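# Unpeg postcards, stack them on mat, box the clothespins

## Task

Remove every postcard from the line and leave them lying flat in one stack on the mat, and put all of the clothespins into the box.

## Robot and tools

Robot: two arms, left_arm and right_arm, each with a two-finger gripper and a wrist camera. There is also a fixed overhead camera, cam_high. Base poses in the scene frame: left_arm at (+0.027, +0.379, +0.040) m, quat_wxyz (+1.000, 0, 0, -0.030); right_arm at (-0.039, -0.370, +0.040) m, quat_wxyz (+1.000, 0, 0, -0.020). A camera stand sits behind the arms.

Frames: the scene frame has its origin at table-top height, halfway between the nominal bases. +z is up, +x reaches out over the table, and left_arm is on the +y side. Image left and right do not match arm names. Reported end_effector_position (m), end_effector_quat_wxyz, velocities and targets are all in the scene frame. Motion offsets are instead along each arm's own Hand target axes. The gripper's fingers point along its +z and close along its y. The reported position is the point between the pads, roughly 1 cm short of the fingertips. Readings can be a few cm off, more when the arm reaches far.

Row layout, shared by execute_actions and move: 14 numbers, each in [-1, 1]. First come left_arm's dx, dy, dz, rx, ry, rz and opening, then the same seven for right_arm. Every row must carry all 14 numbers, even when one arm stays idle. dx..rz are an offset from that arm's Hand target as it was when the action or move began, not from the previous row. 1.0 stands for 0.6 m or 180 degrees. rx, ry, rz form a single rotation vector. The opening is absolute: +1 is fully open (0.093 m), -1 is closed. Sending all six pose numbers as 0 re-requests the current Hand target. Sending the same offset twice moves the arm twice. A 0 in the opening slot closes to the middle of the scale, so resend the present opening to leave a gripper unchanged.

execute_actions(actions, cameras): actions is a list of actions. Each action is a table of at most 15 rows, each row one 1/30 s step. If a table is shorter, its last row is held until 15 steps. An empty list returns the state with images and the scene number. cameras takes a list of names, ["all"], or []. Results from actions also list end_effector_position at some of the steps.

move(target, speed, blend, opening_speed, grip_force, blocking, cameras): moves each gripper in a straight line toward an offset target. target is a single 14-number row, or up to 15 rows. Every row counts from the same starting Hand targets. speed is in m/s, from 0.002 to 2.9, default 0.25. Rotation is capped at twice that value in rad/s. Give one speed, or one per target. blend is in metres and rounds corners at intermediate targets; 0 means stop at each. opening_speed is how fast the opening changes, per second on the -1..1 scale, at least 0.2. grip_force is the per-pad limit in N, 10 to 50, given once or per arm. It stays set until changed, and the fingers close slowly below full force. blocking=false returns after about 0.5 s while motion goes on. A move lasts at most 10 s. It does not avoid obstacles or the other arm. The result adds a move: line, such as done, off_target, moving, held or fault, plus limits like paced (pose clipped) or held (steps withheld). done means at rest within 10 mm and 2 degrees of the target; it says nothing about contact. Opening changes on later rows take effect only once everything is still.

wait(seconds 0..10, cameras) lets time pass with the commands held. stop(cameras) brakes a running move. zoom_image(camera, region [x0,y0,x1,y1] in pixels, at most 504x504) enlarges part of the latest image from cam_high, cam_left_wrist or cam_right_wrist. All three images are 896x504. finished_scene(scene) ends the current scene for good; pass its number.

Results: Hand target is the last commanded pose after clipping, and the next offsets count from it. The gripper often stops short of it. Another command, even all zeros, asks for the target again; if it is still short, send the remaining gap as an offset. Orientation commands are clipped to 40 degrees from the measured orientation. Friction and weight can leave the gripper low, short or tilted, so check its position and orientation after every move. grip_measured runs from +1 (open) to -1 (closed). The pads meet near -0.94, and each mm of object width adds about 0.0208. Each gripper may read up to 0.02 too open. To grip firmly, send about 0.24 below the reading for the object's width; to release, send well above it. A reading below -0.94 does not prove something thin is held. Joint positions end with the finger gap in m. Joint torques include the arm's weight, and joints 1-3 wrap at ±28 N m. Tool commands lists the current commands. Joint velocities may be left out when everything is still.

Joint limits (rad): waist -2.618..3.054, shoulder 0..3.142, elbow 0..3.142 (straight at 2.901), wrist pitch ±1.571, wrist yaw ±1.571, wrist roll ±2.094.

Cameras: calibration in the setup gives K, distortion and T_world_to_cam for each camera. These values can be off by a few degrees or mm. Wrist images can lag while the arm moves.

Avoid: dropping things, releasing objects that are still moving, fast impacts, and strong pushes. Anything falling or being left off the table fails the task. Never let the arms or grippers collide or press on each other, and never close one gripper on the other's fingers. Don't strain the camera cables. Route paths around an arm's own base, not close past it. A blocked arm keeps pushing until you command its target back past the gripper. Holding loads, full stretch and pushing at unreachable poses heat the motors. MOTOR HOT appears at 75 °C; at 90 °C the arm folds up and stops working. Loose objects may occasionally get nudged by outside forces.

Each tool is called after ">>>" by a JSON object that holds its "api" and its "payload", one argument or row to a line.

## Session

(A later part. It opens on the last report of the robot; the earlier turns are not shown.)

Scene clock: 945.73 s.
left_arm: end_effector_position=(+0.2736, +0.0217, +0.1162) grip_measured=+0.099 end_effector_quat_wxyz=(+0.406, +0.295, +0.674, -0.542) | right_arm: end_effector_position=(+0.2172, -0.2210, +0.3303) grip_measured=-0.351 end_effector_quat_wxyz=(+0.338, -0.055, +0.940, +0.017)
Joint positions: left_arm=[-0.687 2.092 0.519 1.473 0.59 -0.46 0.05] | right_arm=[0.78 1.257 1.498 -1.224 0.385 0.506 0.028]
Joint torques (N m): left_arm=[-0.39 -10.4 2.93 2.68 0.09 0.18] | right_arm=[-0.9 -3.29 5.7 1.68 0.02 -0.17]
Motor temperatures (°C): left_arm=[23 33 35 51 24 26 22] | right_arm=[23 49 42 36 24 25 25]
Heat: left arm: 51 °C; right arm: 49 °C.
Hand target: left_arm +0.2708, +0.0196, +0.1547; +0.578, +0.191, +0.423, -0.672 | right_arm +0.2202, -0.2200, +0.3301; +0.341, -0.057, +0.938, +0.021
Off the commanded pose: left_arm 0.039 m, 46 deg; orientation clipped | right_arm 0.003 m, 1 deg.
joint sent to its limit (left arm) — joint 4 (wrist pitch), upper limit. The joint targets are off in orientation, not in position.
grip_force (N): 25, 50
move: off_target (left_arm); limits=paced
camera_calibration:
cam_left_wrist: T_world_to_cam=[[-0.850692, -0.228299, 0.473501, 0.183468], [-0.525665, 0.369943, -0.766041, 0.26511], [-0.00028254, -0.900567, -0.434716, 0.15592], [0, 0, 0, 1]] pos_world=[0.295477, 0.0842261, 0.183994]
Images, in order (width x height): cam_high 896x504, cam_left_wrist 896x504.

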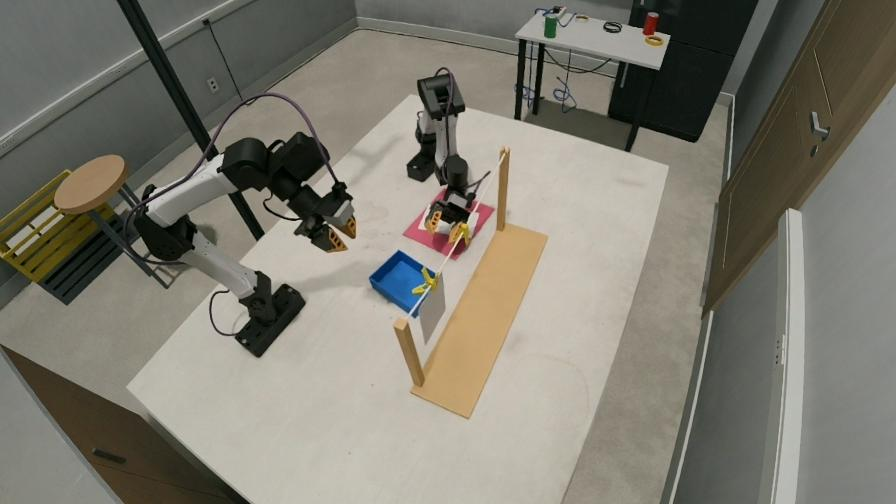

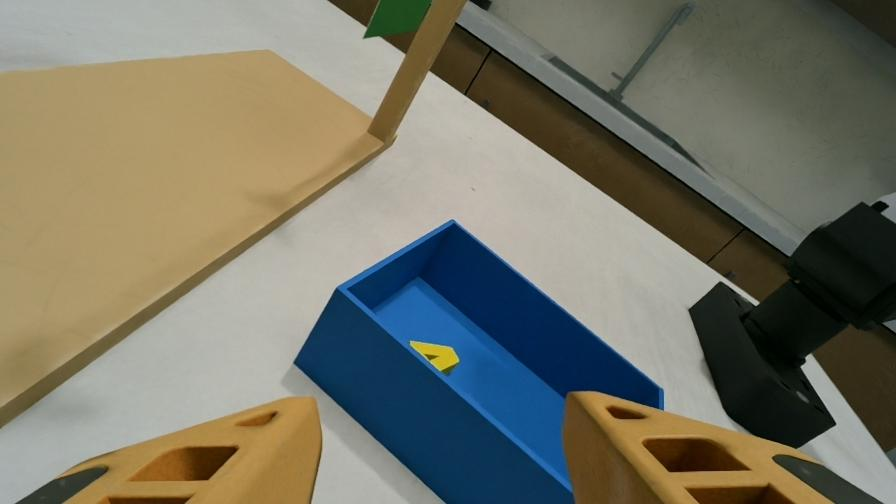

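>>> {"api": "move", "payload": {
  "target": [-0.195,-0.1743,-0.0238,-0.181,0.296,0.739,0.1,-0.122,0.2507,0.1893,0,-0.133,0,0.0],
  "speed": 0.3,
  "cameras": ["all"]
}}

>>> {"api": "zoom_image", "payload": {
  "camera": "cam_left_wrist",
  "region": [300, 60, 700, 360]
}}

Scene clock: 991.90 s.
left_arm: end_effector_position=(+0.2019, +0.0951, +0.2578) grip_measured=+0.099 end_effector_quat_wxyz=(+0.605, +0.582, +0.287, +0.461) | right_arm: end_effector_position=(+0.3280, -0.0620, +0.2804) grip_measured=-0.001 end_effector_quat_wxyz=(+0.516, -0.052, +0.855, +0.025)
Joint positions: left_arm=[-1.384 1.471 0.279 1.473 -0.964 1.996 0.05] | right_arm=[0.966 1.701 1.414 -0.37 0.701 0.449 0.045]
Joint torques (N m): left_arm=[-0.47 -2.99 4.37 2.4 0.04 0.01] | right_arm=[0.69 -7.08 9.1 1.98 0.22 -0.16]
Motor temperatures (°C): left_arm=[23 40 32 57 24 26 22] | right_arm=[23 42 40 37 24 25 25]
Heat: left arm: 57 °C; right arm: 42 °C.
Hand target: left_arm +0.1999, +0.1002, +0.2702; +0.641, +0.531, +0.299, +0.467 | right_arm +0.3301, -0.0550, +0.2901; +0.528, -0.051, +0.847, +0.032
Off the commanded pose: left_arm 0.013 m, 7 deg | right_arm 0.012 m, 2 deg.
joint sent to its limit (left arm) — joint 4 (wrist pitch), upper limit. The joint targets are off in orientation, not in position.
grip_force (N): 25, 50
move: off_target (left_arm, right_arm)
camera_calibration:
cam_left_wrist: T_world_to_cam=[[0.222184, 0.126959, -0.966703, 0.192975], [0.000491498, 0.991471, 0.130325, -0.0876682], [0.975005, -0.0294313, 0.220227, -0.165052], [0, 0, 0, 1]] pos_world=[0.118093, 0.0575627, 0.234324]
cam_right_wrist: T_world_to_cam=[[0.103883, -0.994556, 0.00812498, -0.0992063], [-0.798072, -0.0882292, -0.596068, 0.46268], [0.59354, 0.0554369, -0.802893, 0.116368], [0, 0, 0, 1]] pos_world=[0.310488, -0.0642955, 0.370026]

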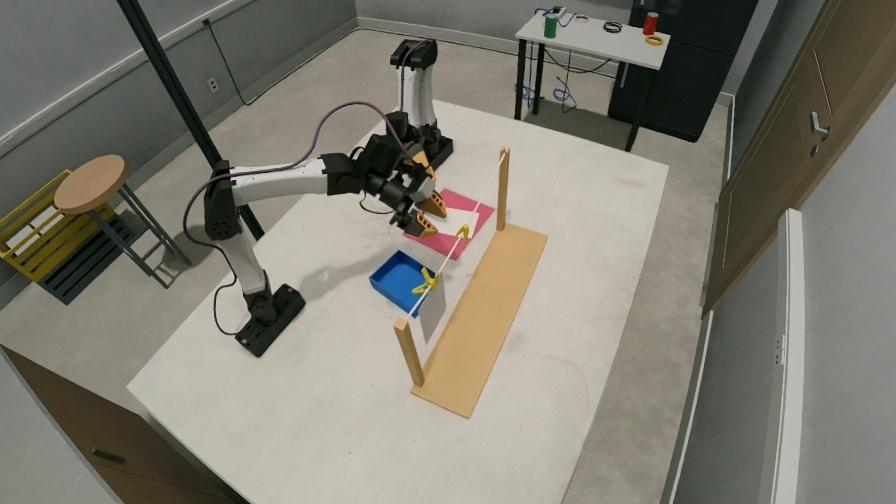

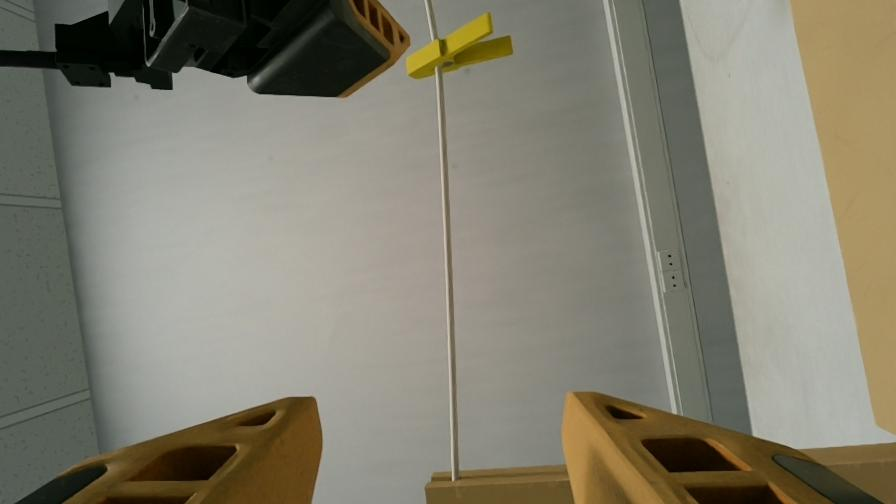

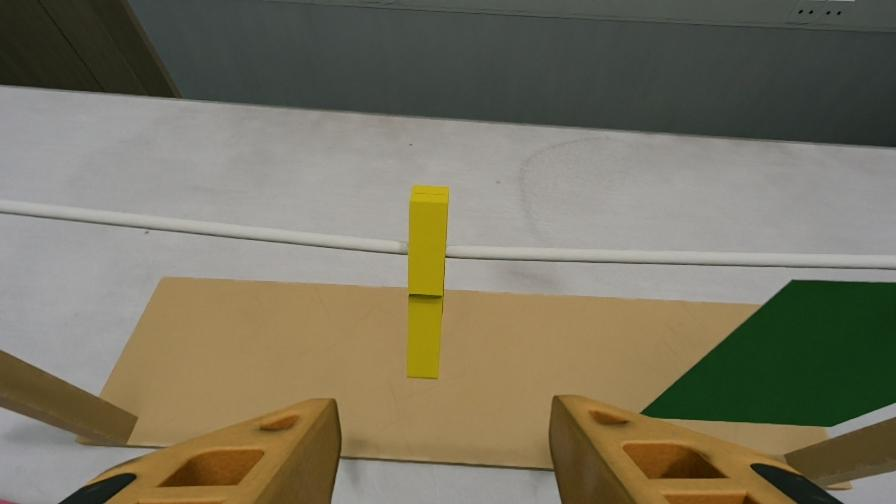

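Scaled by 1.260 from the camera's 896x504 image, which has a finer 1280x720 frame.

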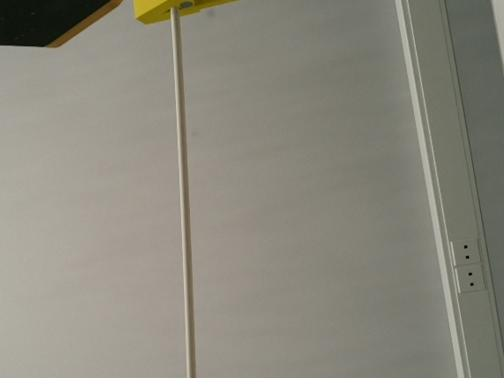

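>>> {"api": "move", "payload": {
  "target": [
    [0,0,0,0,0,0,0.1,-0.0155,0.007,0.0857,0,0,0,-0.2],
    [0,0,0,0,0,0,0.1,-0.0155,0.007,0.0857,0,0,0,-0.87],
    [0,0,0,0,0,0,0.1,-0.0207,0.0013,0.075,0,0.239,0,-0.87],
    [-0.1483,-0.0333,0.2077,0,0,0,0.1,-0.0207,0.0013,0.075,0,0.239,0,-0.87]
  ],
  "speed": [0.1,0.1,0.15,0.25],
  "opening_speed": 0.6,
  "cameras": ["all"]
}}

>>> {"api": "zoom_image", "payload": {
  "camera": "cam_left_wrist",
  "region": [240, 60, 640, 360]
}}

Scene clock: 1028.60 s.
left_arm: end_effector_position=(+0.2784, -0.0271, +0.2621) grip_measured=+0.099 end_effector_quat_wxyz=(+0.621, +0.551, +0.294, +0.474) | right_arm: end_effector_position=(+0.3720, -0.0513, +0.2747) grip_measured=-0.870 end_effector_quat_wxyz=(+0.247, -0.069, +0.965, +0.046)
Joint positions: left_arm=[-1.215 1.973 0.845 1.457 -0.819 1.978 0.05] | right_arm=[0.771 2.405 2.836 -1.542 0.226 0.536 0.003]
Joint torques (N m): left_arm=[0.46 -6.76 7.76 1.84 0.25 -0.15] | right_arm=[-0.61 -10.41 8.13 1.33 -0.12 -0.06]
Motor temperatures (°C): left_arm=[23 33 32 57 23 25 22] | right_arm=[23 44 43 39 24 25 25]
Heat: left arm: 57 °C; right arm: 44 °C.
Hand target: left_arm +0.2806, -0.0314, +0.2728; +0.641, +0.531, +0.299, +0.467 | right_arm +0.3755, -0.0487, +0.2815; +0.181, -0.059, +0.982, +0.011
Off the commanded pose: left_arm 0.012 m, 3 deg | right_arm 0.008 m, 9 deg.
elbow stopped short (right arm): the move would have taken joint 3 (elbow) straighter than the controller allows.
grip_force (N): 25, 50
move: off_target (left_arm, right_arm); target 2's new opening was sent with right_arm's hand 0.018 m and 3 deg from that target
camera_calibration:
cam_left_wrist: T_world_to_cam=[[0.262958, 0.0806729, -0.961429, 0.181719], [-0.0312118, 0.996688, 0.0750949, 0.0563137], [0.964302, 0.0102611, 0.264605, -0.251828], [0, 0, 0, 1]] pos_world=[0.196811, -0.068203, 0.237116]
cam_right_wrist: T_world_to_cam=[[0.144982, -0.988129, -0.0507979, -0.0919343], [-0.988181, -0.142024, -0.0576812, 0.415306], [0.049782, 0.0585602, -0.997042, 0.340773], [0, 0, 0, 1]] pos_world=[0.406762, -0.0518152, 0.35905]

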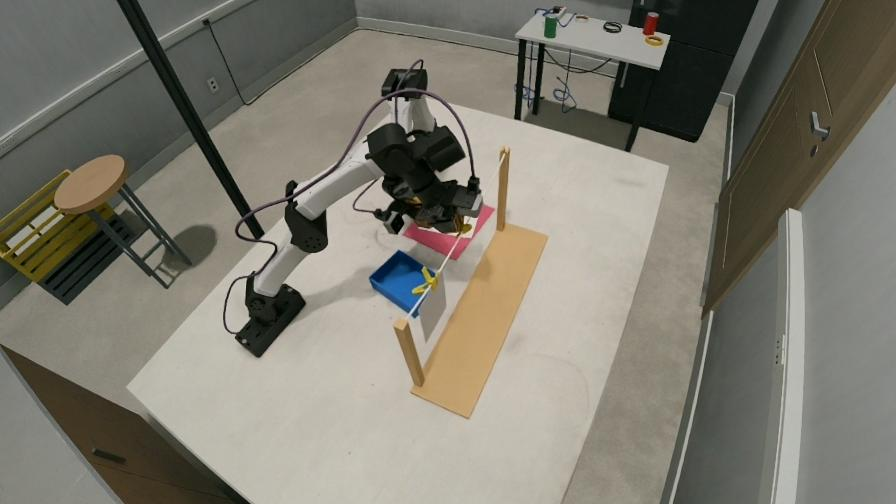

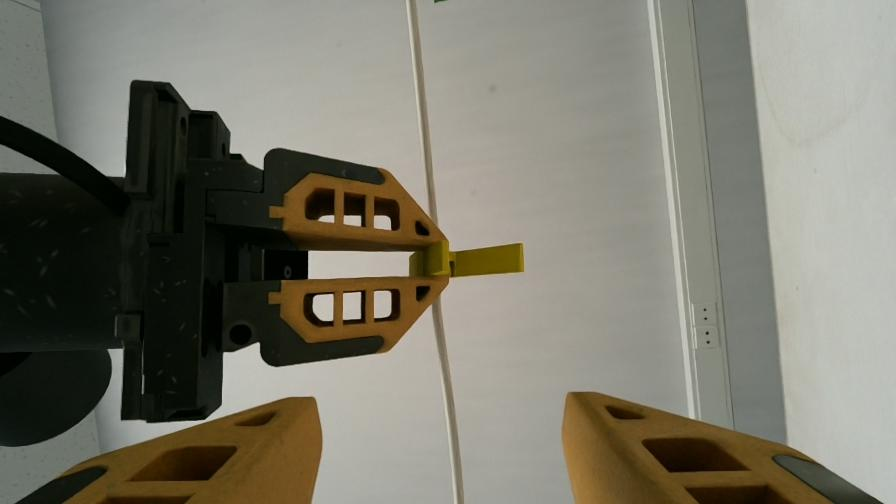

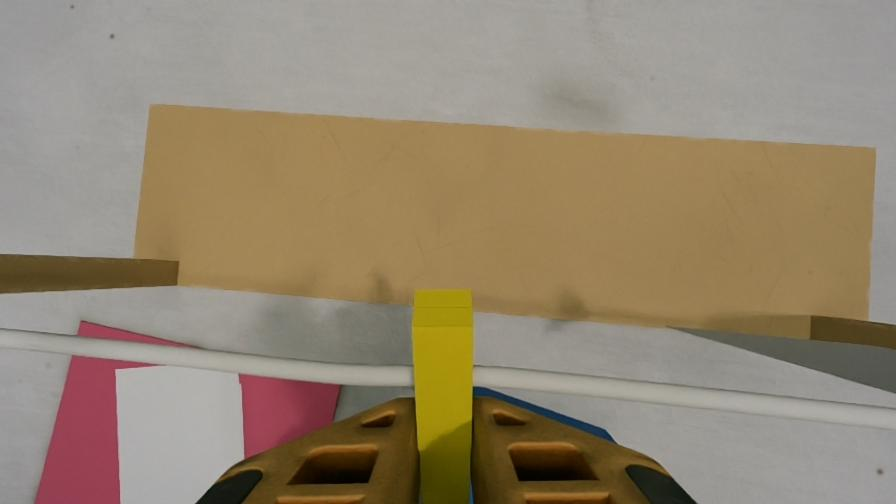

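Scaled by 1.260 from the camera's 896x504 image, which has a finer 1280x720 frame.

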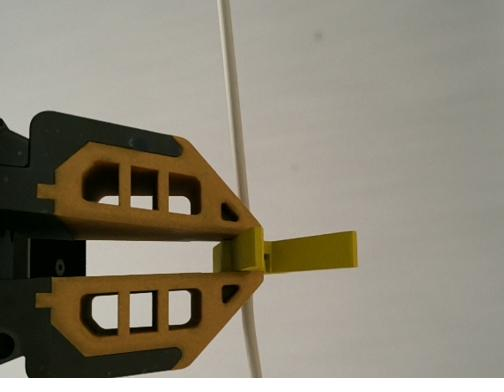

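>>> {"api": "move", "payload": {
  "target": [-0.0153,-0.021,0.0737,0,0,0,0.1,0,0,0,0,0,0,-0.87],
  "speed": 0.12,
  "cameras": ["cam_left_wrist"]
}}

>>> {"api": "zoom_image", "payload": {
  "camera": "cam_left_wrist",
  "region": [240, 180, 640, 480]
}}

Scene clock: 1049.47 s.
left_arm: end_effector_position=(+0.3173, -0.0519, +0.2637) grip_measured=+0.099 end_effector_quat_wxyz=(+0.626, +0.543, +0.297, +0.473) | right_arm: end_effector_position=(+0.3720, -0.0513, +0.2747) grip_measured=-0.863 end_effector_quat_wxyz=(+0.247, -0.069, +0.965, +0.046)
Joint positions: left_arm=[-1.139 2.074 1.016 1.382 -0.75 1.942 0.05] | right_arm=[0.771 2.405 2.836 -1.542 0.226 0.536 0.004]
Joint torques (N m): left_arm=[0.43 -7.53 8.32 1.73 0.22 -0.14] | right_arm=[-0.62 -10.43 8.17 1.34 -0.11 -0.06]
Motor temperatures (°C): left_arm=[23 34 34 52 23 25 22] | right_arm=[23 50 45 36 24 25 25]
Heat: left arm: 52 °C; right arm: 50 °C.
Hand target: left_arm +0.3195, -0.0575, +0.2710; +0.641, +0.531, +0.299, +0.467 | right_arm +0.3755, -0.0487, +0.2815; +0.181, -0.059, +0.982, +0.011
Off the commanded pose: left_arm 0.009 m, 2 deg | right_arm 0.008 m, 9 deg.
elbow stopped short (right arm): the move would have taken joint 3 (elbow) straighter than the controller allows.
grip_force (N): 25, 50
move: off_target (right_arm)
camera_calibration:
cam_left_wrist: T_world_to_cam=[[0.267679, 0.0625849, -0.961473, 0.172563], [-0.0340349, 0.99788, 0.0554792, 0.0882508], [0.962907, 0.017873, 0.269241, -0.28985], [0, 0, 0, 1]] pos_world=[0.235911, -0.093683, 0.239058]
Images, in order (width x height): cam_left_wrist 896x504.

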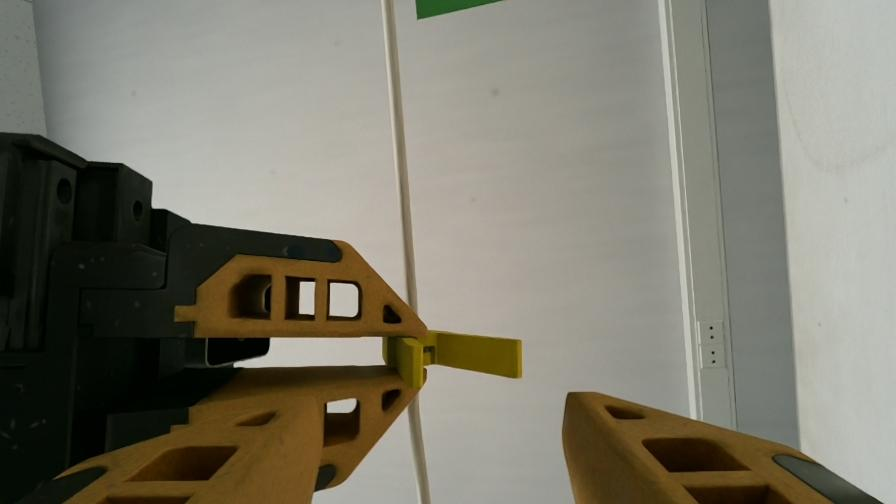

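Scaled by 1.260 from the camera's 896x504 image, which has a finer 1280x720 frame.

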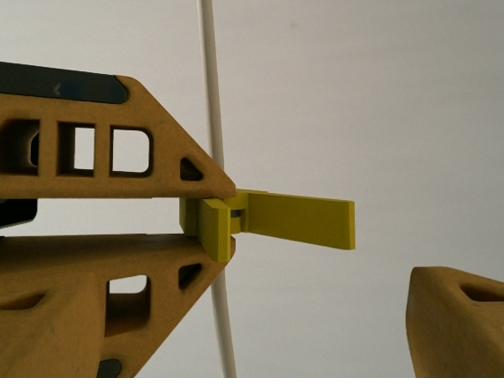

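>>> {"api": "move", "payload": {
  "target": [-0.003,-0.005,0.034,0,0,0,0.1,0,0,0,0,0,0,-0.87],
  "speed": 0.05,
  "cameras": ["cam_left_wrist"]
}}

>>> {"api": "zoom_image", "payload": {
  "camera": "cam_left_wrist",
  "region": [240, 260, 640, 504]
}}

Scene clock: 1058.40 s.
left_arm: end_effector_position=(+0.3345, -0.0622, +0.2662) grip_measured=+0.099 end_effector_quat_wxyz=(+0.627, +0.543, +0.297, +0.473) | right_arm: end_effector_position=(+0.3720, -0.0513, +0.2747) grip_measured=-0.866 end_effector_quat_wxyz=(+0.247, -0.069, +0.965, +0.046)
Joint positions: left_arm=[-1.109 2.109 1.094 1.332 -0.72 1.928 0.05] | right_arm=[0.771 2.405 2.836 -1.542 0.226 0.536 0.004]
Joint torques (N m): left_arm=[0.43 -7.8 8.61 1.7 0.22 -0.15] | right_arm=[-0.61 -10.45 8.14 1.34 -0.11 -0.06]
Heat: left arm: 51 °C; right arm: 52 °C.
Hand target: left_arm +0.3376, -0.0674, +0.2732; +0.641, +0.531, +0.299, +0.467 | right_arm +0.3755, -0.0487, +0.2815; +0.181, -0.059, +0.982, +0.011
Off the commanded pose: left_arm 0.009 m, 2 deg | right_arm 0.008 m, 9 deg.
elbow stopped short (right arm): the move would have taken joint 3 (elbow) straighter than the controller allows.
grip_force (N): 25, 50
move: off_target (right_arm)
camera_calibration:
cam_left_wrist: T_world_to_cam=[[0.267917, 0.0600661, -0.961568, 0.170837], [-0.0325937, 0.998048, 0.0532635, 0.0991508], [0.962891, 0.0170709, 0.269352, -0.306936], [0, 0, 0, 1]] pos_world=[0.253008, -0.103979, 0.241663]
Images, in order (width x height): cam_left_wrist 896x504.

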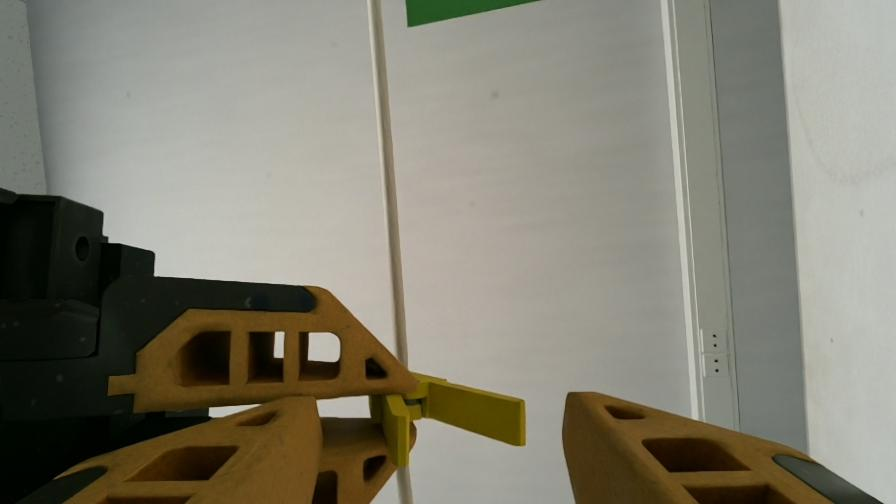

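Scaled by 1.260 from the camera's 896x504 image, which has a finer 1280x720 frame.

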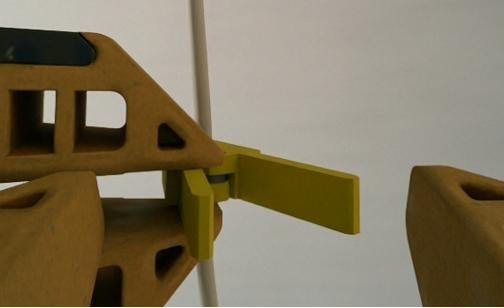

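>>> {"api": "move", "payload": {
  "target": [0,0,0,0,0,0,-0.55,0,0,0,0,0,0,-0.87],
  "opening_speed": 0.4,
  "grip_force": [45,50],
  "cameras": ["cam_left_wrist","cam_right_wrist"]
}}

>>> {"api": "zoom_image", "payload": {
  "camera": "cam_left_wrist",
  "region": [240, 260, 640, 504]
}}

Scene clock: 1065.47 s.
left_arm: end_effector_position=(+0.3345, -0.0627, +0.2671) grip_measured=-0.548 end_effector_quat_wxyz=(+0.628, +0.542, +0.297, +0.472) | right_arm: end_effector_position=(+0.3717, -0.0515, +0.2745) grip_measured=-0.866 end_effector_quat_wxyz=(+0.247, -0.069, +0.966, +0.045)
Joint positions: left_arm=[-1.109 2.109 1.096 1.332 -0.718 1.927 0.019] | right_arm=[0.771 2.405 2.836 -1.544 0.225 0.536 0.004]
Joint torques (N m): left_arm=[0.51 -7.98 8.32 1.67 0.22 -0.12] | right_arm=[-0.61 -10.45 8.13 1.34 -0.14 -0.06]
Heat: left arm: 50 °C; right arm: 53 °C.
Hand target: left_arm +0.3376, -0.0674, +0.2733; +0.641, +0.531, +0.299, +0.467 | right_arm +0.3755, -0.0487, +0.2815; +0.181, -0.059, +0.982, +0.011
Off the commanded pose: left_arm 0.008 m, 2 deg | right_arm 0.008 m, 9 deg.
elbow stopped short (right arm): the move would have taken joint 3 (elbow) straighter than the controller allows.
grip_force (N): 45, 50
move: off_target (right_arm)
camera_calibration:
cam_left_wrist: T_world_to_cam=[[0.268994, 0.0577722, -0.961408, 0.171084], [-0.0310702, 0.9982, 0.0512899, 0.0996124], [0.962641, 0.0160744, 0.270305, -0.307413], [0, 0, 0, 1]] pos_world=[0.253003, -0.104375, 0.242467]
cam_right_wrist: T_world_to_cam=[[0.145152, -0.988136, -0.0501748, -0.0923235], [-0.988221, -0.142307, -0.0562856, 0.414678], [0.0484776, 0.0577538, -0.997153, 0.341111], [0, 0, 0, 1]] pos_world=[0.406659, -0.0519172, 0.358848]
Images, in order (width x height): cam_left_wrist 896x504, cam_right_wrist 896x504.

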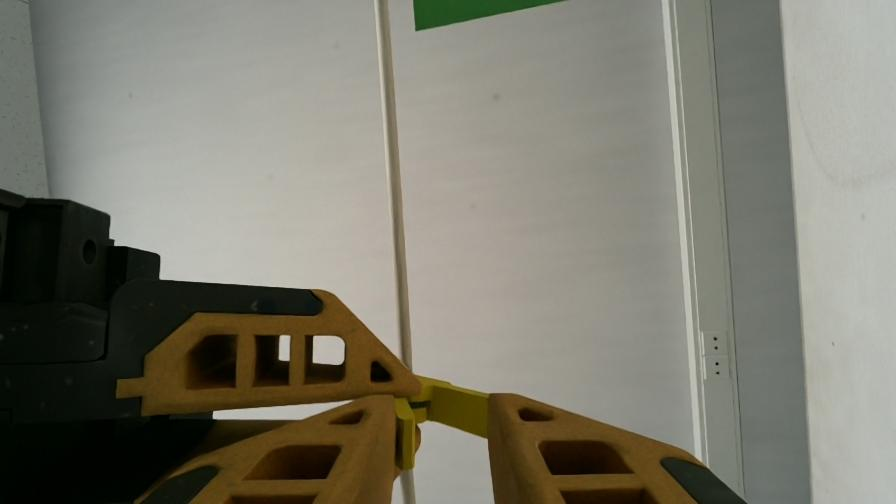

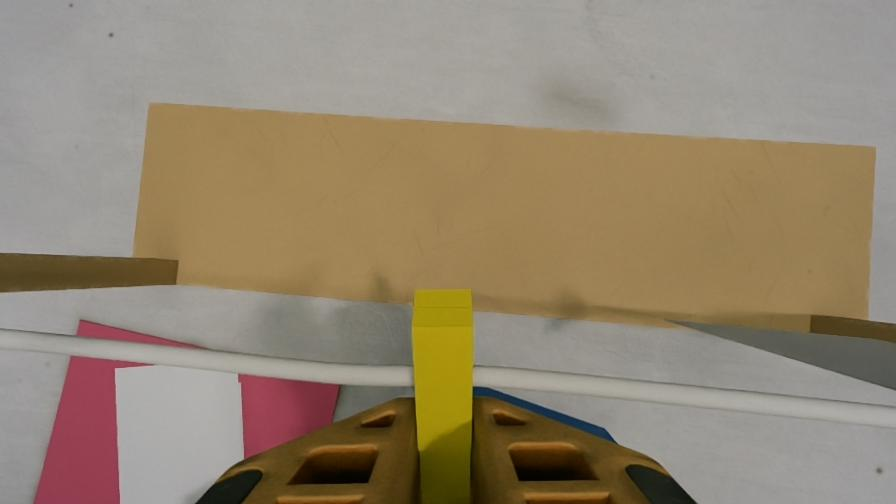

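Scaled by 1.260 from the camera's 896x504 image, which has a finer 1280x720 frame.

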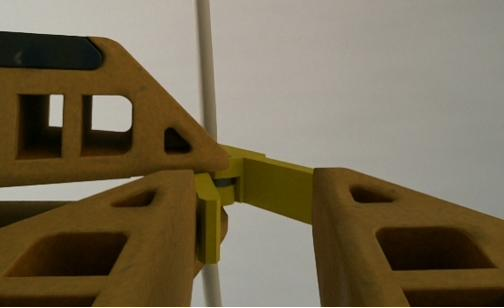

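>>> {"api": "move", "payload": {
  "target": [
    [0,0,0,0,0,0,-0.6,0,0,0,0,0,0,-0.55],
    [0,0,0,0,0,0,-0.75,0,0,0,0,0,0,-0.5]
  ],
  "opening_speed": 0.4,
  "cameras": ["cam_left_wrist","cam_right_wrist"]
}}

>>> {"api": "zoom_image", "payload": {
  "camera": "cam_left_wrist",
  "region": [240, 260, 640, 504]
}}

Scene clock: 1070.03 s.
left_arm: end_effector_position=(+0.3344, -0.0629, +0.2670) grip_measured=-0.748 end_effector_quat_wxyz=(+0.629, +0.542, +0.297, +0.472) | right_arm: end_effector_position=(+0.3704, -0.0509, +0.2740) grip_measured=-0.501 end_effector_quat_wxyz=(+0.243, -0.070, +0.966, +0.047)
Joint positions: left_arm=[-1.109 2.109 1.096 1.331 -0.717 1.927 0.009] | right_arm=[0.771 2.405 2.836 -1.547 0.218 0.536 0.021]
Joint torques (N m): left_arm=[0.44 -7.95 8.36 1.69 0.2 -0.15] | right_arm=[-0.59 -10.45 8.13 1.37 -0.05 -0.05]
Heat: left arm: 49 °C; right arm: 53 °C.
Hand target: left_arm +0.3376, -0.0674, +0.2733; +0.641, +0.531, +0.299, +0.467 | right_arm +0.3755, -0.0487, +0.2815; +0.181, -0.059, +0.982, +0.011
Off the commanded pose: left_arm 0.008 m, 2 deg | right_arm 0.009 m, 9 deg.
elbow stopped short (right arm): the move would have taken joint 3 (elbow) straighter than the controller allows.
grip_force (N): 45, 50
move: off_target (right_arm); target 2's new opening was sent with right_arm's hand 0.009 m and 9 deg from that target
camera_calibration:
cam_left_wrist: T_world_to_cam=[[0.268931, 0.058019, -0.96141, 0.171062], [-0.0299749, 0.998205, 0.0518547, 0.0993004], [0.962693, 0.0148728, 0.270187, -0.307395], [0, 0, 0, 1]] pos_world=[0.2529, -0.104475, 0.242366]
cam_right_wrist: T_world_to_cam=[[0.148078, -0.987489, -0.0541981, -0.0915797], [-0.988109, -0.145433, -0.0498915, 0.411584], [0.0413852, 0.0609415, -0.997283, 0.3434], [0, 0, 0, 1]] pos_world=[0.406039, -0.0515037, 0.358038]
Images, in order (width x height): cam_left_wrist 896x504, cam_right_wrist 896x504.

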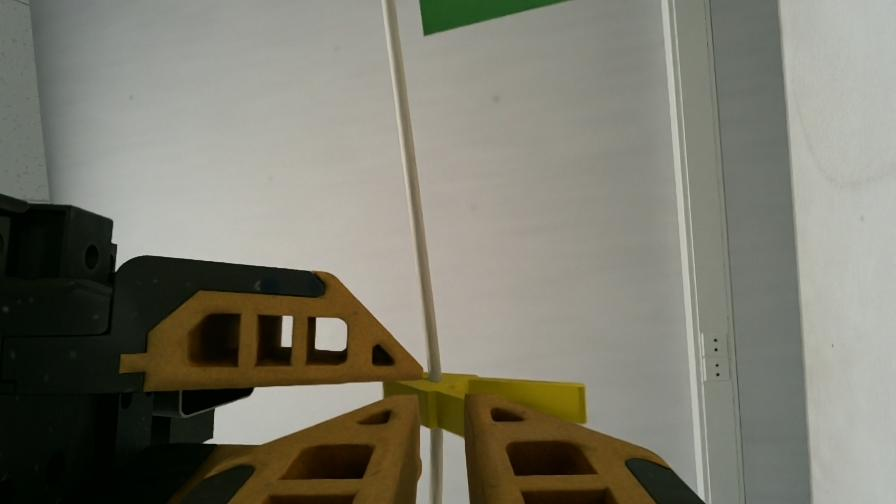

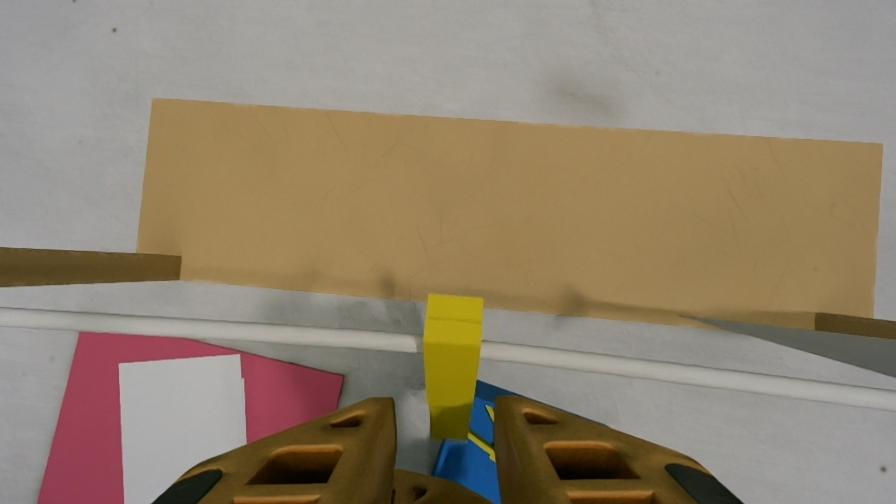

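Scaled by 1.260 from the camera's 896x504 image, which has a finer 1280x720 frame.

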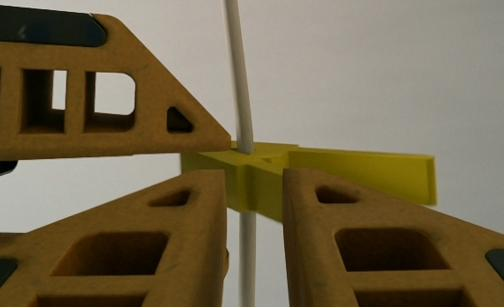

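>>> {"api": "move", "payload": {
  "target": [
    [0,0,0,0,0,0,0.1,0,0,0,0,0,0,-0.2],
    [0.0,0.0,-0.1,0,0,0,0.1,0,0,-0.1,0,0,0,-0.2],
    [0.0997,0.008,-0.268,0,0,0,0.1,0.0662,-0.0013,-0.0407,0,-0.239,0,-0.2]
  ],
  "speed": 0.2,
  "opening_speed": 0.8,
  "cameras": ["cam_left_wrist","cam_right_wrist"]
}}

Scene clock: 1092.57 s.
left_arm: end_effector_position=(+0.2215, +0.0449, +0.2148) grip_measured=+0.098 end_effector_quat_wxyz=(+0.575, +0.613, +0.285, +0.461) | right_arm: end_effector_position=(+0.3329, -0.0533, +0.2747) grip_measured=-0.201 end_effector_quat_wxyz=(+0.513, -0.055, +0.856, +0.022)
Joint positions: left_arm=[-1.34 1.77 0.444 1.472 -0.935 1.929 0.05] | right_arm=[0.968 1.743 1.446 -0.37 0.701 0.449 0.036]
Joint torques (N m): left_arm=[-0.58 -8.42 3.99 2.49 -0.08 -0.12] | right_arm=[0.36 -10.88 6.54 1.99 0.22 -0.19]
Motor temperatures (°C): left_arm=[23 37 36 49 23 25 22] | right_arm=[23 55 45 35 24 25 25]
Heat: left arm: 49 °C; right arm: 55 °C.
Hand target: left_arm +0.2181, +0.0521, +0.2432; +0.641, +0.531, +0.299, +0.467 | right_arm +0.3302, -0.0551, +0.2903; +0.528, -0.051, +0.847, +0.032
Off the commanded pose: left_arm 0.030 m, 12 deg | right_arm 0.016 m, 2 deg.
elbow stopped short (right arm): the move would have taken joint 3 (elbow) straighter than the controller allows.
joint sent to its limit (left arm) — joint 4 (wrist pitch), upper limit. The joint targets are off in orientation, not in position.
grip_force (N): 45, 50
move: off_target (left_arm, right_arm)
camera_calibration:
cam_left_wrist: T_world_to_cam=[[0.179168, 0.198891, -0.963505, 0.159137], [0.000126291, 0.979347, 0.202185, -0.0471273], [0.983819, -0.0363467, 0.175442, -0.168283], [0, 0, 0, 1]] pos_world=[0.137054, 0.00838653, 0.192381]
cam_right_wrist: T_world_to_cam=[[0.106397, -0.994205, 0.0153636, -0.0939002], [-0.801513, -0.0948991, -0.590399, 0.463188], [0.588435, 0.0505024, -0.806966, 0.110911], [0, 0, 0, 1]] pos_world=[0.315979, -0.0550012, 0.36441]
Images, in order (width x height): cam_left_wrist 896x504, cam_right_wrist 896x504.

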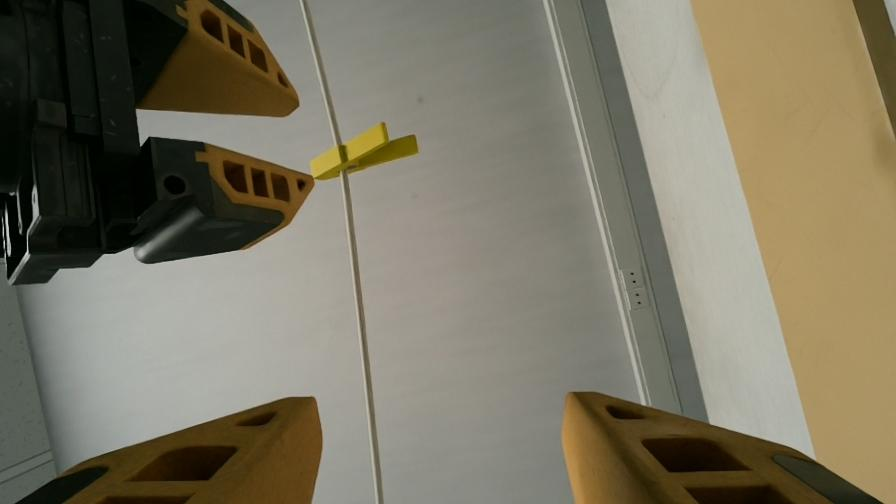

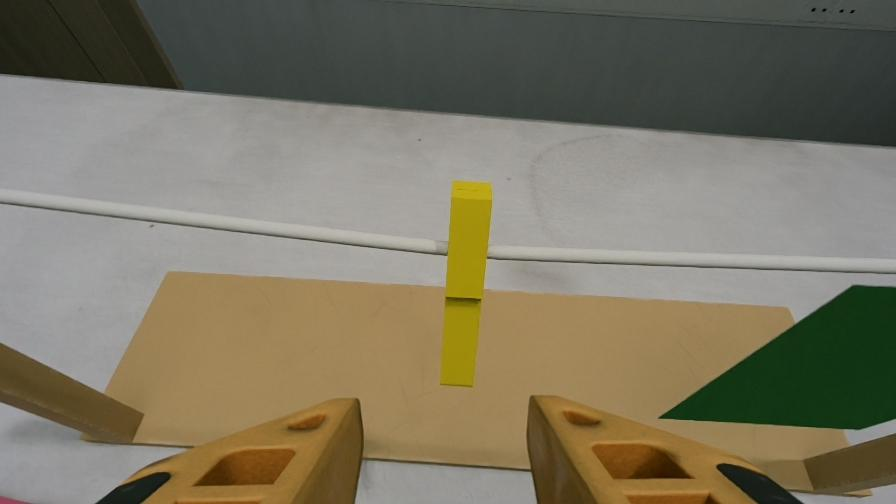

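>>> {"api": "move", "payload": {
  "target": [
    [0,0,0,0,0,0,0.1,-0.0203,-0.0118,0.0735,0,0,0,-0.2],
    [0,0,0,0,0,0,0.1,-0.0203,-0.0118,0.0735,0,0,0,-0.87],
    [0,0,0,0,0,0,0.1,-0.0253,-0.0177,0.0628,0,0.239,0,-0.87],
    [-0.1033,-0.008,0.1743,0,0,0,0.1,-0.0253,-0.0177,0.0628,0,0.239,0,-0.87],
    [-0.1033,-0.008,0.2435,0,0,0,0.1,-0.0253,-0.0177,0.0628,0,0.239,0,-0.87]
  ],
  "speed": [0.1,0.1,0.15,0.25,0.12],
  "opening_speed": 0.8,
  "cameras": ["cam_left_wrist","cam_right_wrist"]
}}

>>> {"api": "zoom_image", "payload": {
  "camera": "cam_left_wrist",
  "region": [240, 200, 640, 500]
}}

Scene clock: 1112.57 s.
left_arm: end_effector_position=(+0.3224, -0.0575, +0.2622) grip_measured=+0.098 end_effector_quat_wxyz=(+0.627, +0.542, +0.298, +0.474) | right_arm: end_effector_position=(+0.3688, -0.0600, +0.2821) grip_measured=-0.869 end_effector_quat_wxyz=(+0.243, -0.070, +0.966, +0.047)
Joint positions: left_arm=[-1.133 2.099 1.05 1.373 -0.746 1.94 0.05] | right_arm=[0.758 2.374 2.816 -1.556 0.213 0.525 0.004]
Joint torques (N m): left_arm=[0.14 -7.82 8.31 1.67 0.2 -0.15] | right_arm=[-0.77 -10.21 7.94 1.23 -0.05 -0.03]
Motor temperatures (°C): left_arm=[23 36 34 54 23 25 22] | right_arm=[23 54 44 37 24 25 25]
Heat: left arm: 54 °C; right arm: 54 °C.
Hand target: left_arm +0.3238, -0.0635, +0.2691; +0.641, +0.531, +0.299, +0.467 | right_arm +0.3717, -0.0607, +0.2872; +0.181, -0.059, +0.982, +0.011
Off the commanded pose: left_arm 0.009 m, 2 deg | right_arm 0.006 m, 8 deg.
joint sent to its limit (right arm) — joint 4 (wrist pitch), lower limit. The joint targets are off in orientation, not in position.
grip_force (N): 45, 50
move: off_target (right_arm); target 2's new opening was sent with right_arm's hand 0.019 m and 3 deg from that target
camera_calibration:
cam_left_wrist: T_world_to_cam=[[0.267919, 0.0614846, -0.961478, 0.170051], [-0.0356804, 0.99791, 0.0538719, 0.0950709], [0.962781, 0.0198726, 0.269553, -0.29413], [0, 0, 0, 1]] pos_world=[0.241015, -0.0994826, 0.237662]
cam_right_wrist: T_world_to_cam=[[0.147532, -0.98762, -0.0533052, -0.0998939], [-0.988183, -0.144922, -0.0499247, 0.409072], [0.0415816, 0.0600408, -0.997329, 0.351981], [0, 0, 0, 1]] pos_world=[0.404339, -0.060507, 0.366139]
Images, in order (width x height): cam_left_wrist 896x504, cam_right_wrist 896x504.

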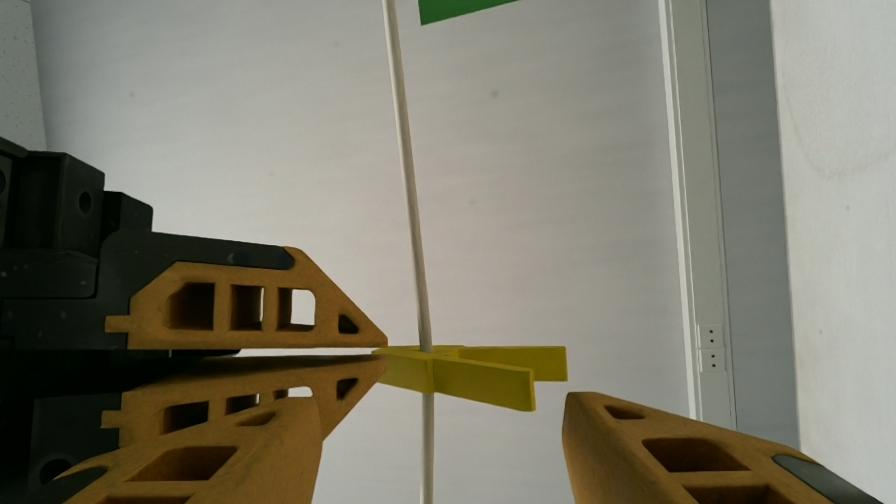

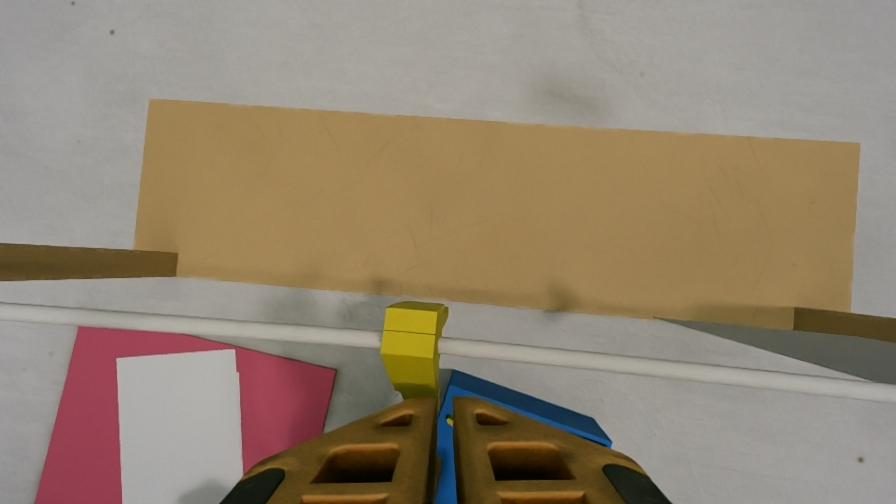

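Scaled by 1.260 from the camera's 896x504 image, which has a finer 1280x720 frame.

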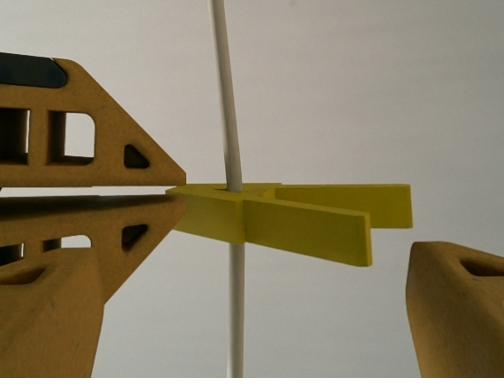

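>>> {"api": "move", "payload": {
  "target": [
    [0,0,-0.1,0,0,0,0.1,0,0,0,0,0,0,-0.1],
    [0.103,0.008,-0.2422,0,0,0,0.1,0,0,-0.1,0,0,0,-0.1],
    [0.103,0.008,-0.2422,0,0,0,0.1,0.0607,0.0228,-0.0288,0,-0.239,0,-0.1]
  ],
  "speed": 0.25,
  "opening_speed": 0.8,
  "blend": [0,0.01,0],
  "cameras": ["cam_left_wrist","cam_right_wrist"]
}}

Scene clock: 1148.23 s.
left_arm: end_effector_position=(+0.2221, +0.0445, +0.2152) grip_measured=+0.098 end_effector_quat_wxyz=(+0.576, +0.612, +0.285, +0.461) | right_arm: end_effector_position=(+0.3318, -0.0496, +0.2748) grip_measured=-0.101 end_effector_quat_wxyz=(+0.513, -0.056, +0.856, +0.023)
Joint positions: left_arm=[-1.338 1.771 0.446 1.473 -0.933 1.929 0.05] | right_arm=[0.976 1.751 1.458 -0.376 0.706 0.453 0.04]
Joint torques (N m): left_arm=[-0.65 -8.38 3.92 2.5 -0.06 -0.12] | right_arm=[0.1 -10.86 6.65 1.97 0.22 -0.16]
Motor temperatures (°C): left_arm=[23 38 34 49 23 25 22] | right_arm=[23 52 42 35 24 25 24]
Heat: left arm: 49 °C; right arm: 52 °C.
Hand target: left_arm +0.2186, +0.0516, +0.2435; +0.641, +0.531, +0.299, +0.467 | right_arm +0.3301, -0.0520, +0.2904; +0.528, -0.051, +0.847, +0.032
Off the commanded pose: left_arm 0.029 m, 12 deg | right_arm 0.016 m, 2 deg.
joint sent to its limit (left arm) — joint 4 (wrist pitch), upper limit. The joint targets are off in orientation, not in position.
grip_force (N): 45, 50
move: off_target (left_arm, right_arm)
camera_calibration:
cam_left_wrist: T_world_to_cam=[[0.180029, 0.198115, -0.963504, 0.159287], [-0.000110395, 0.979512, 0.201386, -0.046612], [0.983661, -0.036149, 0.176362, -0.169097], [0, 0, 0, 1]] pos_world=[0.137653, 0.0079872, 0.192683]
cam_right_wrist: T_world_to_cam=[[0.10866, -0.993947, 0.0161834, -0.091], [-0.801222, -0.097204, -0.590419, 0.462525], [0.588418, 0.0511883, -0.806935, 0.111476], [0, 0, 0, 1]] pos_world=[0.314879, -0.0511961, 0.36451]
Images, in order (width x height): cam_left_wrist 896x504, cam_right_wrist 896x504.

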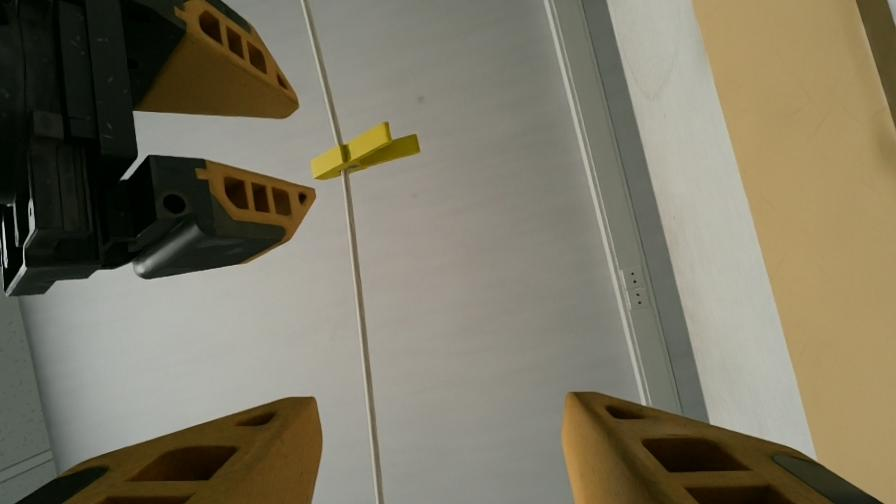

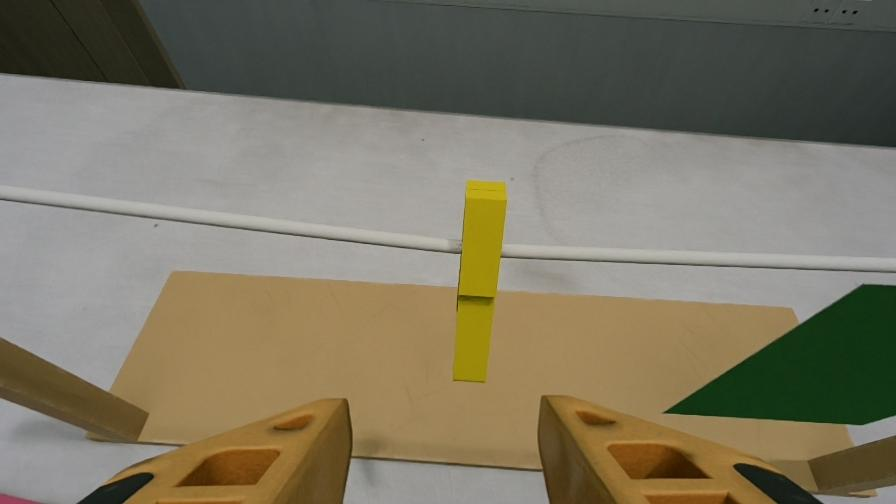

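>>> {"api": "move", "payload": {
  "target": [
    [0,0,0,0,0,0,0.1,-0.0162,-0.0162,0.0768,0,0,0,-0.1],
    [0,0,0,0,0,0,0.1,-0.0162,-0.0162,0.0768,0,0,0,-0.87]
  ],
  "speed": 0.1,
  "opening_speed": 0.8,
  "cameras": ["cam_left_wrist","cam_right_wrist"]
}}

Scene clock: 1157.97 s.
left_arm: end_effector_position=(+0.2221, +0.0445, +0.2152) grip_measured=+0.098 end_effector_quat_wxyz=(+0.576, +0.612, +0.285, +0.461) | right_arm: end_effector_position=(+0.3695, -0.0611, +0.2625) grip_measured=-0.869 end_effector_quat_wxyz=(+0.513, -0.057, +0.856, +0.021)
Joint positions: left_arm=[-1.338 1.771 0.446 1.473 -0.933 1.929 0.05] | right_arm=[0.882 1.805 1.464 -0.285 0.631 0.378 0.004]
Joint torques (N m): left_arm=[-0.57 -8.31 3.93 2.51 -0.07 -0.14] | right_arm=[-0.4 -8.05 10.63 2 0.11 -0.15]
Heat: left arm: 53 °C; right arm: 51 °C.
Hand target: left_arm +0.2186, +0.0516, +0.2435; +0.641, +0.531, +0.299, +0.467 | right_arm +0.3766, -0.0561, +0.2789; +0.528, -0.051, +0.847, +0.032
Off the commanded pose: left_arm 0.029 m, 12 deg | right_arm 0.019 m, 2 deg.
joint sent to its limit (left arm) — joint 4 (wrist pitch), upper limit. The joint targets are off in orientation, not in position.
grip_force (N): 45, 50
move: off_target (left_arm, right_arm); target 2's new opening was sent with right_arm's hand 0.020 m and 3 deg from that target
camera_calibration:
cam_left_wrist: T_world_to_cam=[[0.180029, 0.198115, -0.963504, 0.159287], [-0.000110395, 0.979512, 0.201386, -0.046612], [0.983661, -0.036149, 0.176362, -0.169097], [0, 0, 0, 1]] pos_world=[0.137653, 0.0079872, 0.192683]
cam_right_wrist: T_world_to_cam=[[0.109001, -0.993862, 0.018897, -0.107203], [-0.801213, -0.0990923, -0.590117, 0.484143], [0.588368, 0.0491826, -0.807096, 0.0798954], [0, 0, 0, 1]] pos_world=[0.352579, -0.0624995, 0.35221]
Images, in order (width x height): cam_left_wrist 896x504, cam_right_wrist 896x504.

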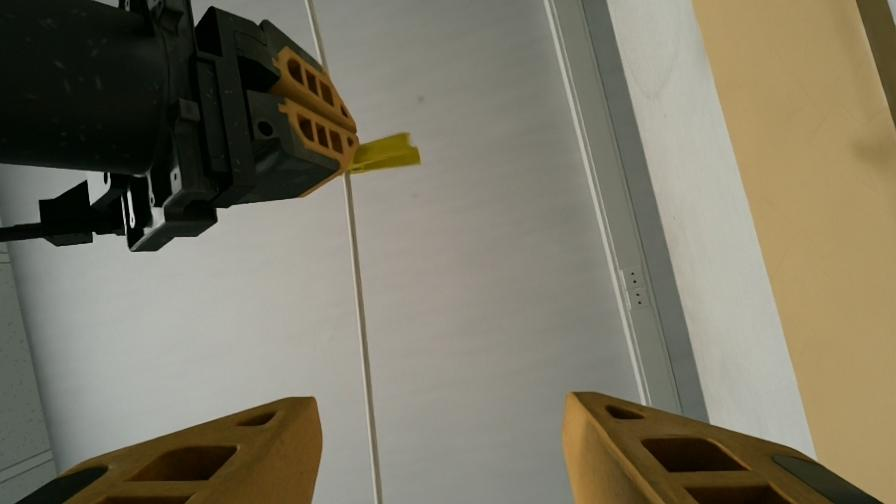

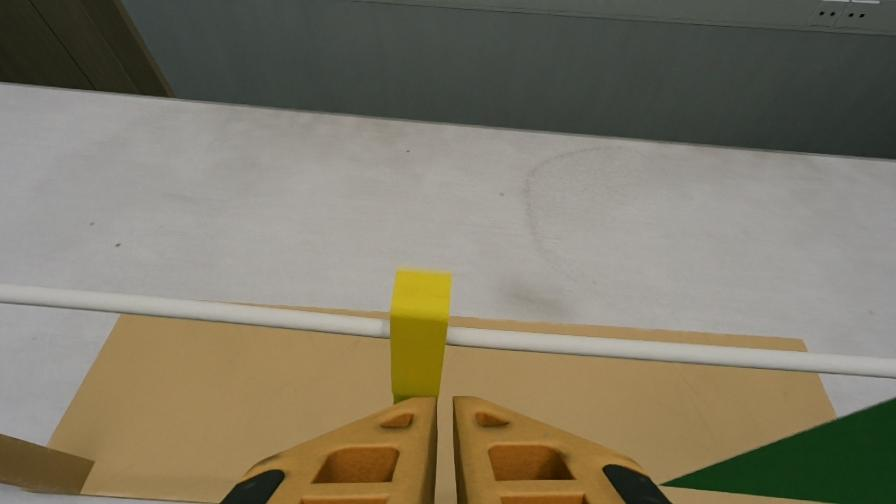

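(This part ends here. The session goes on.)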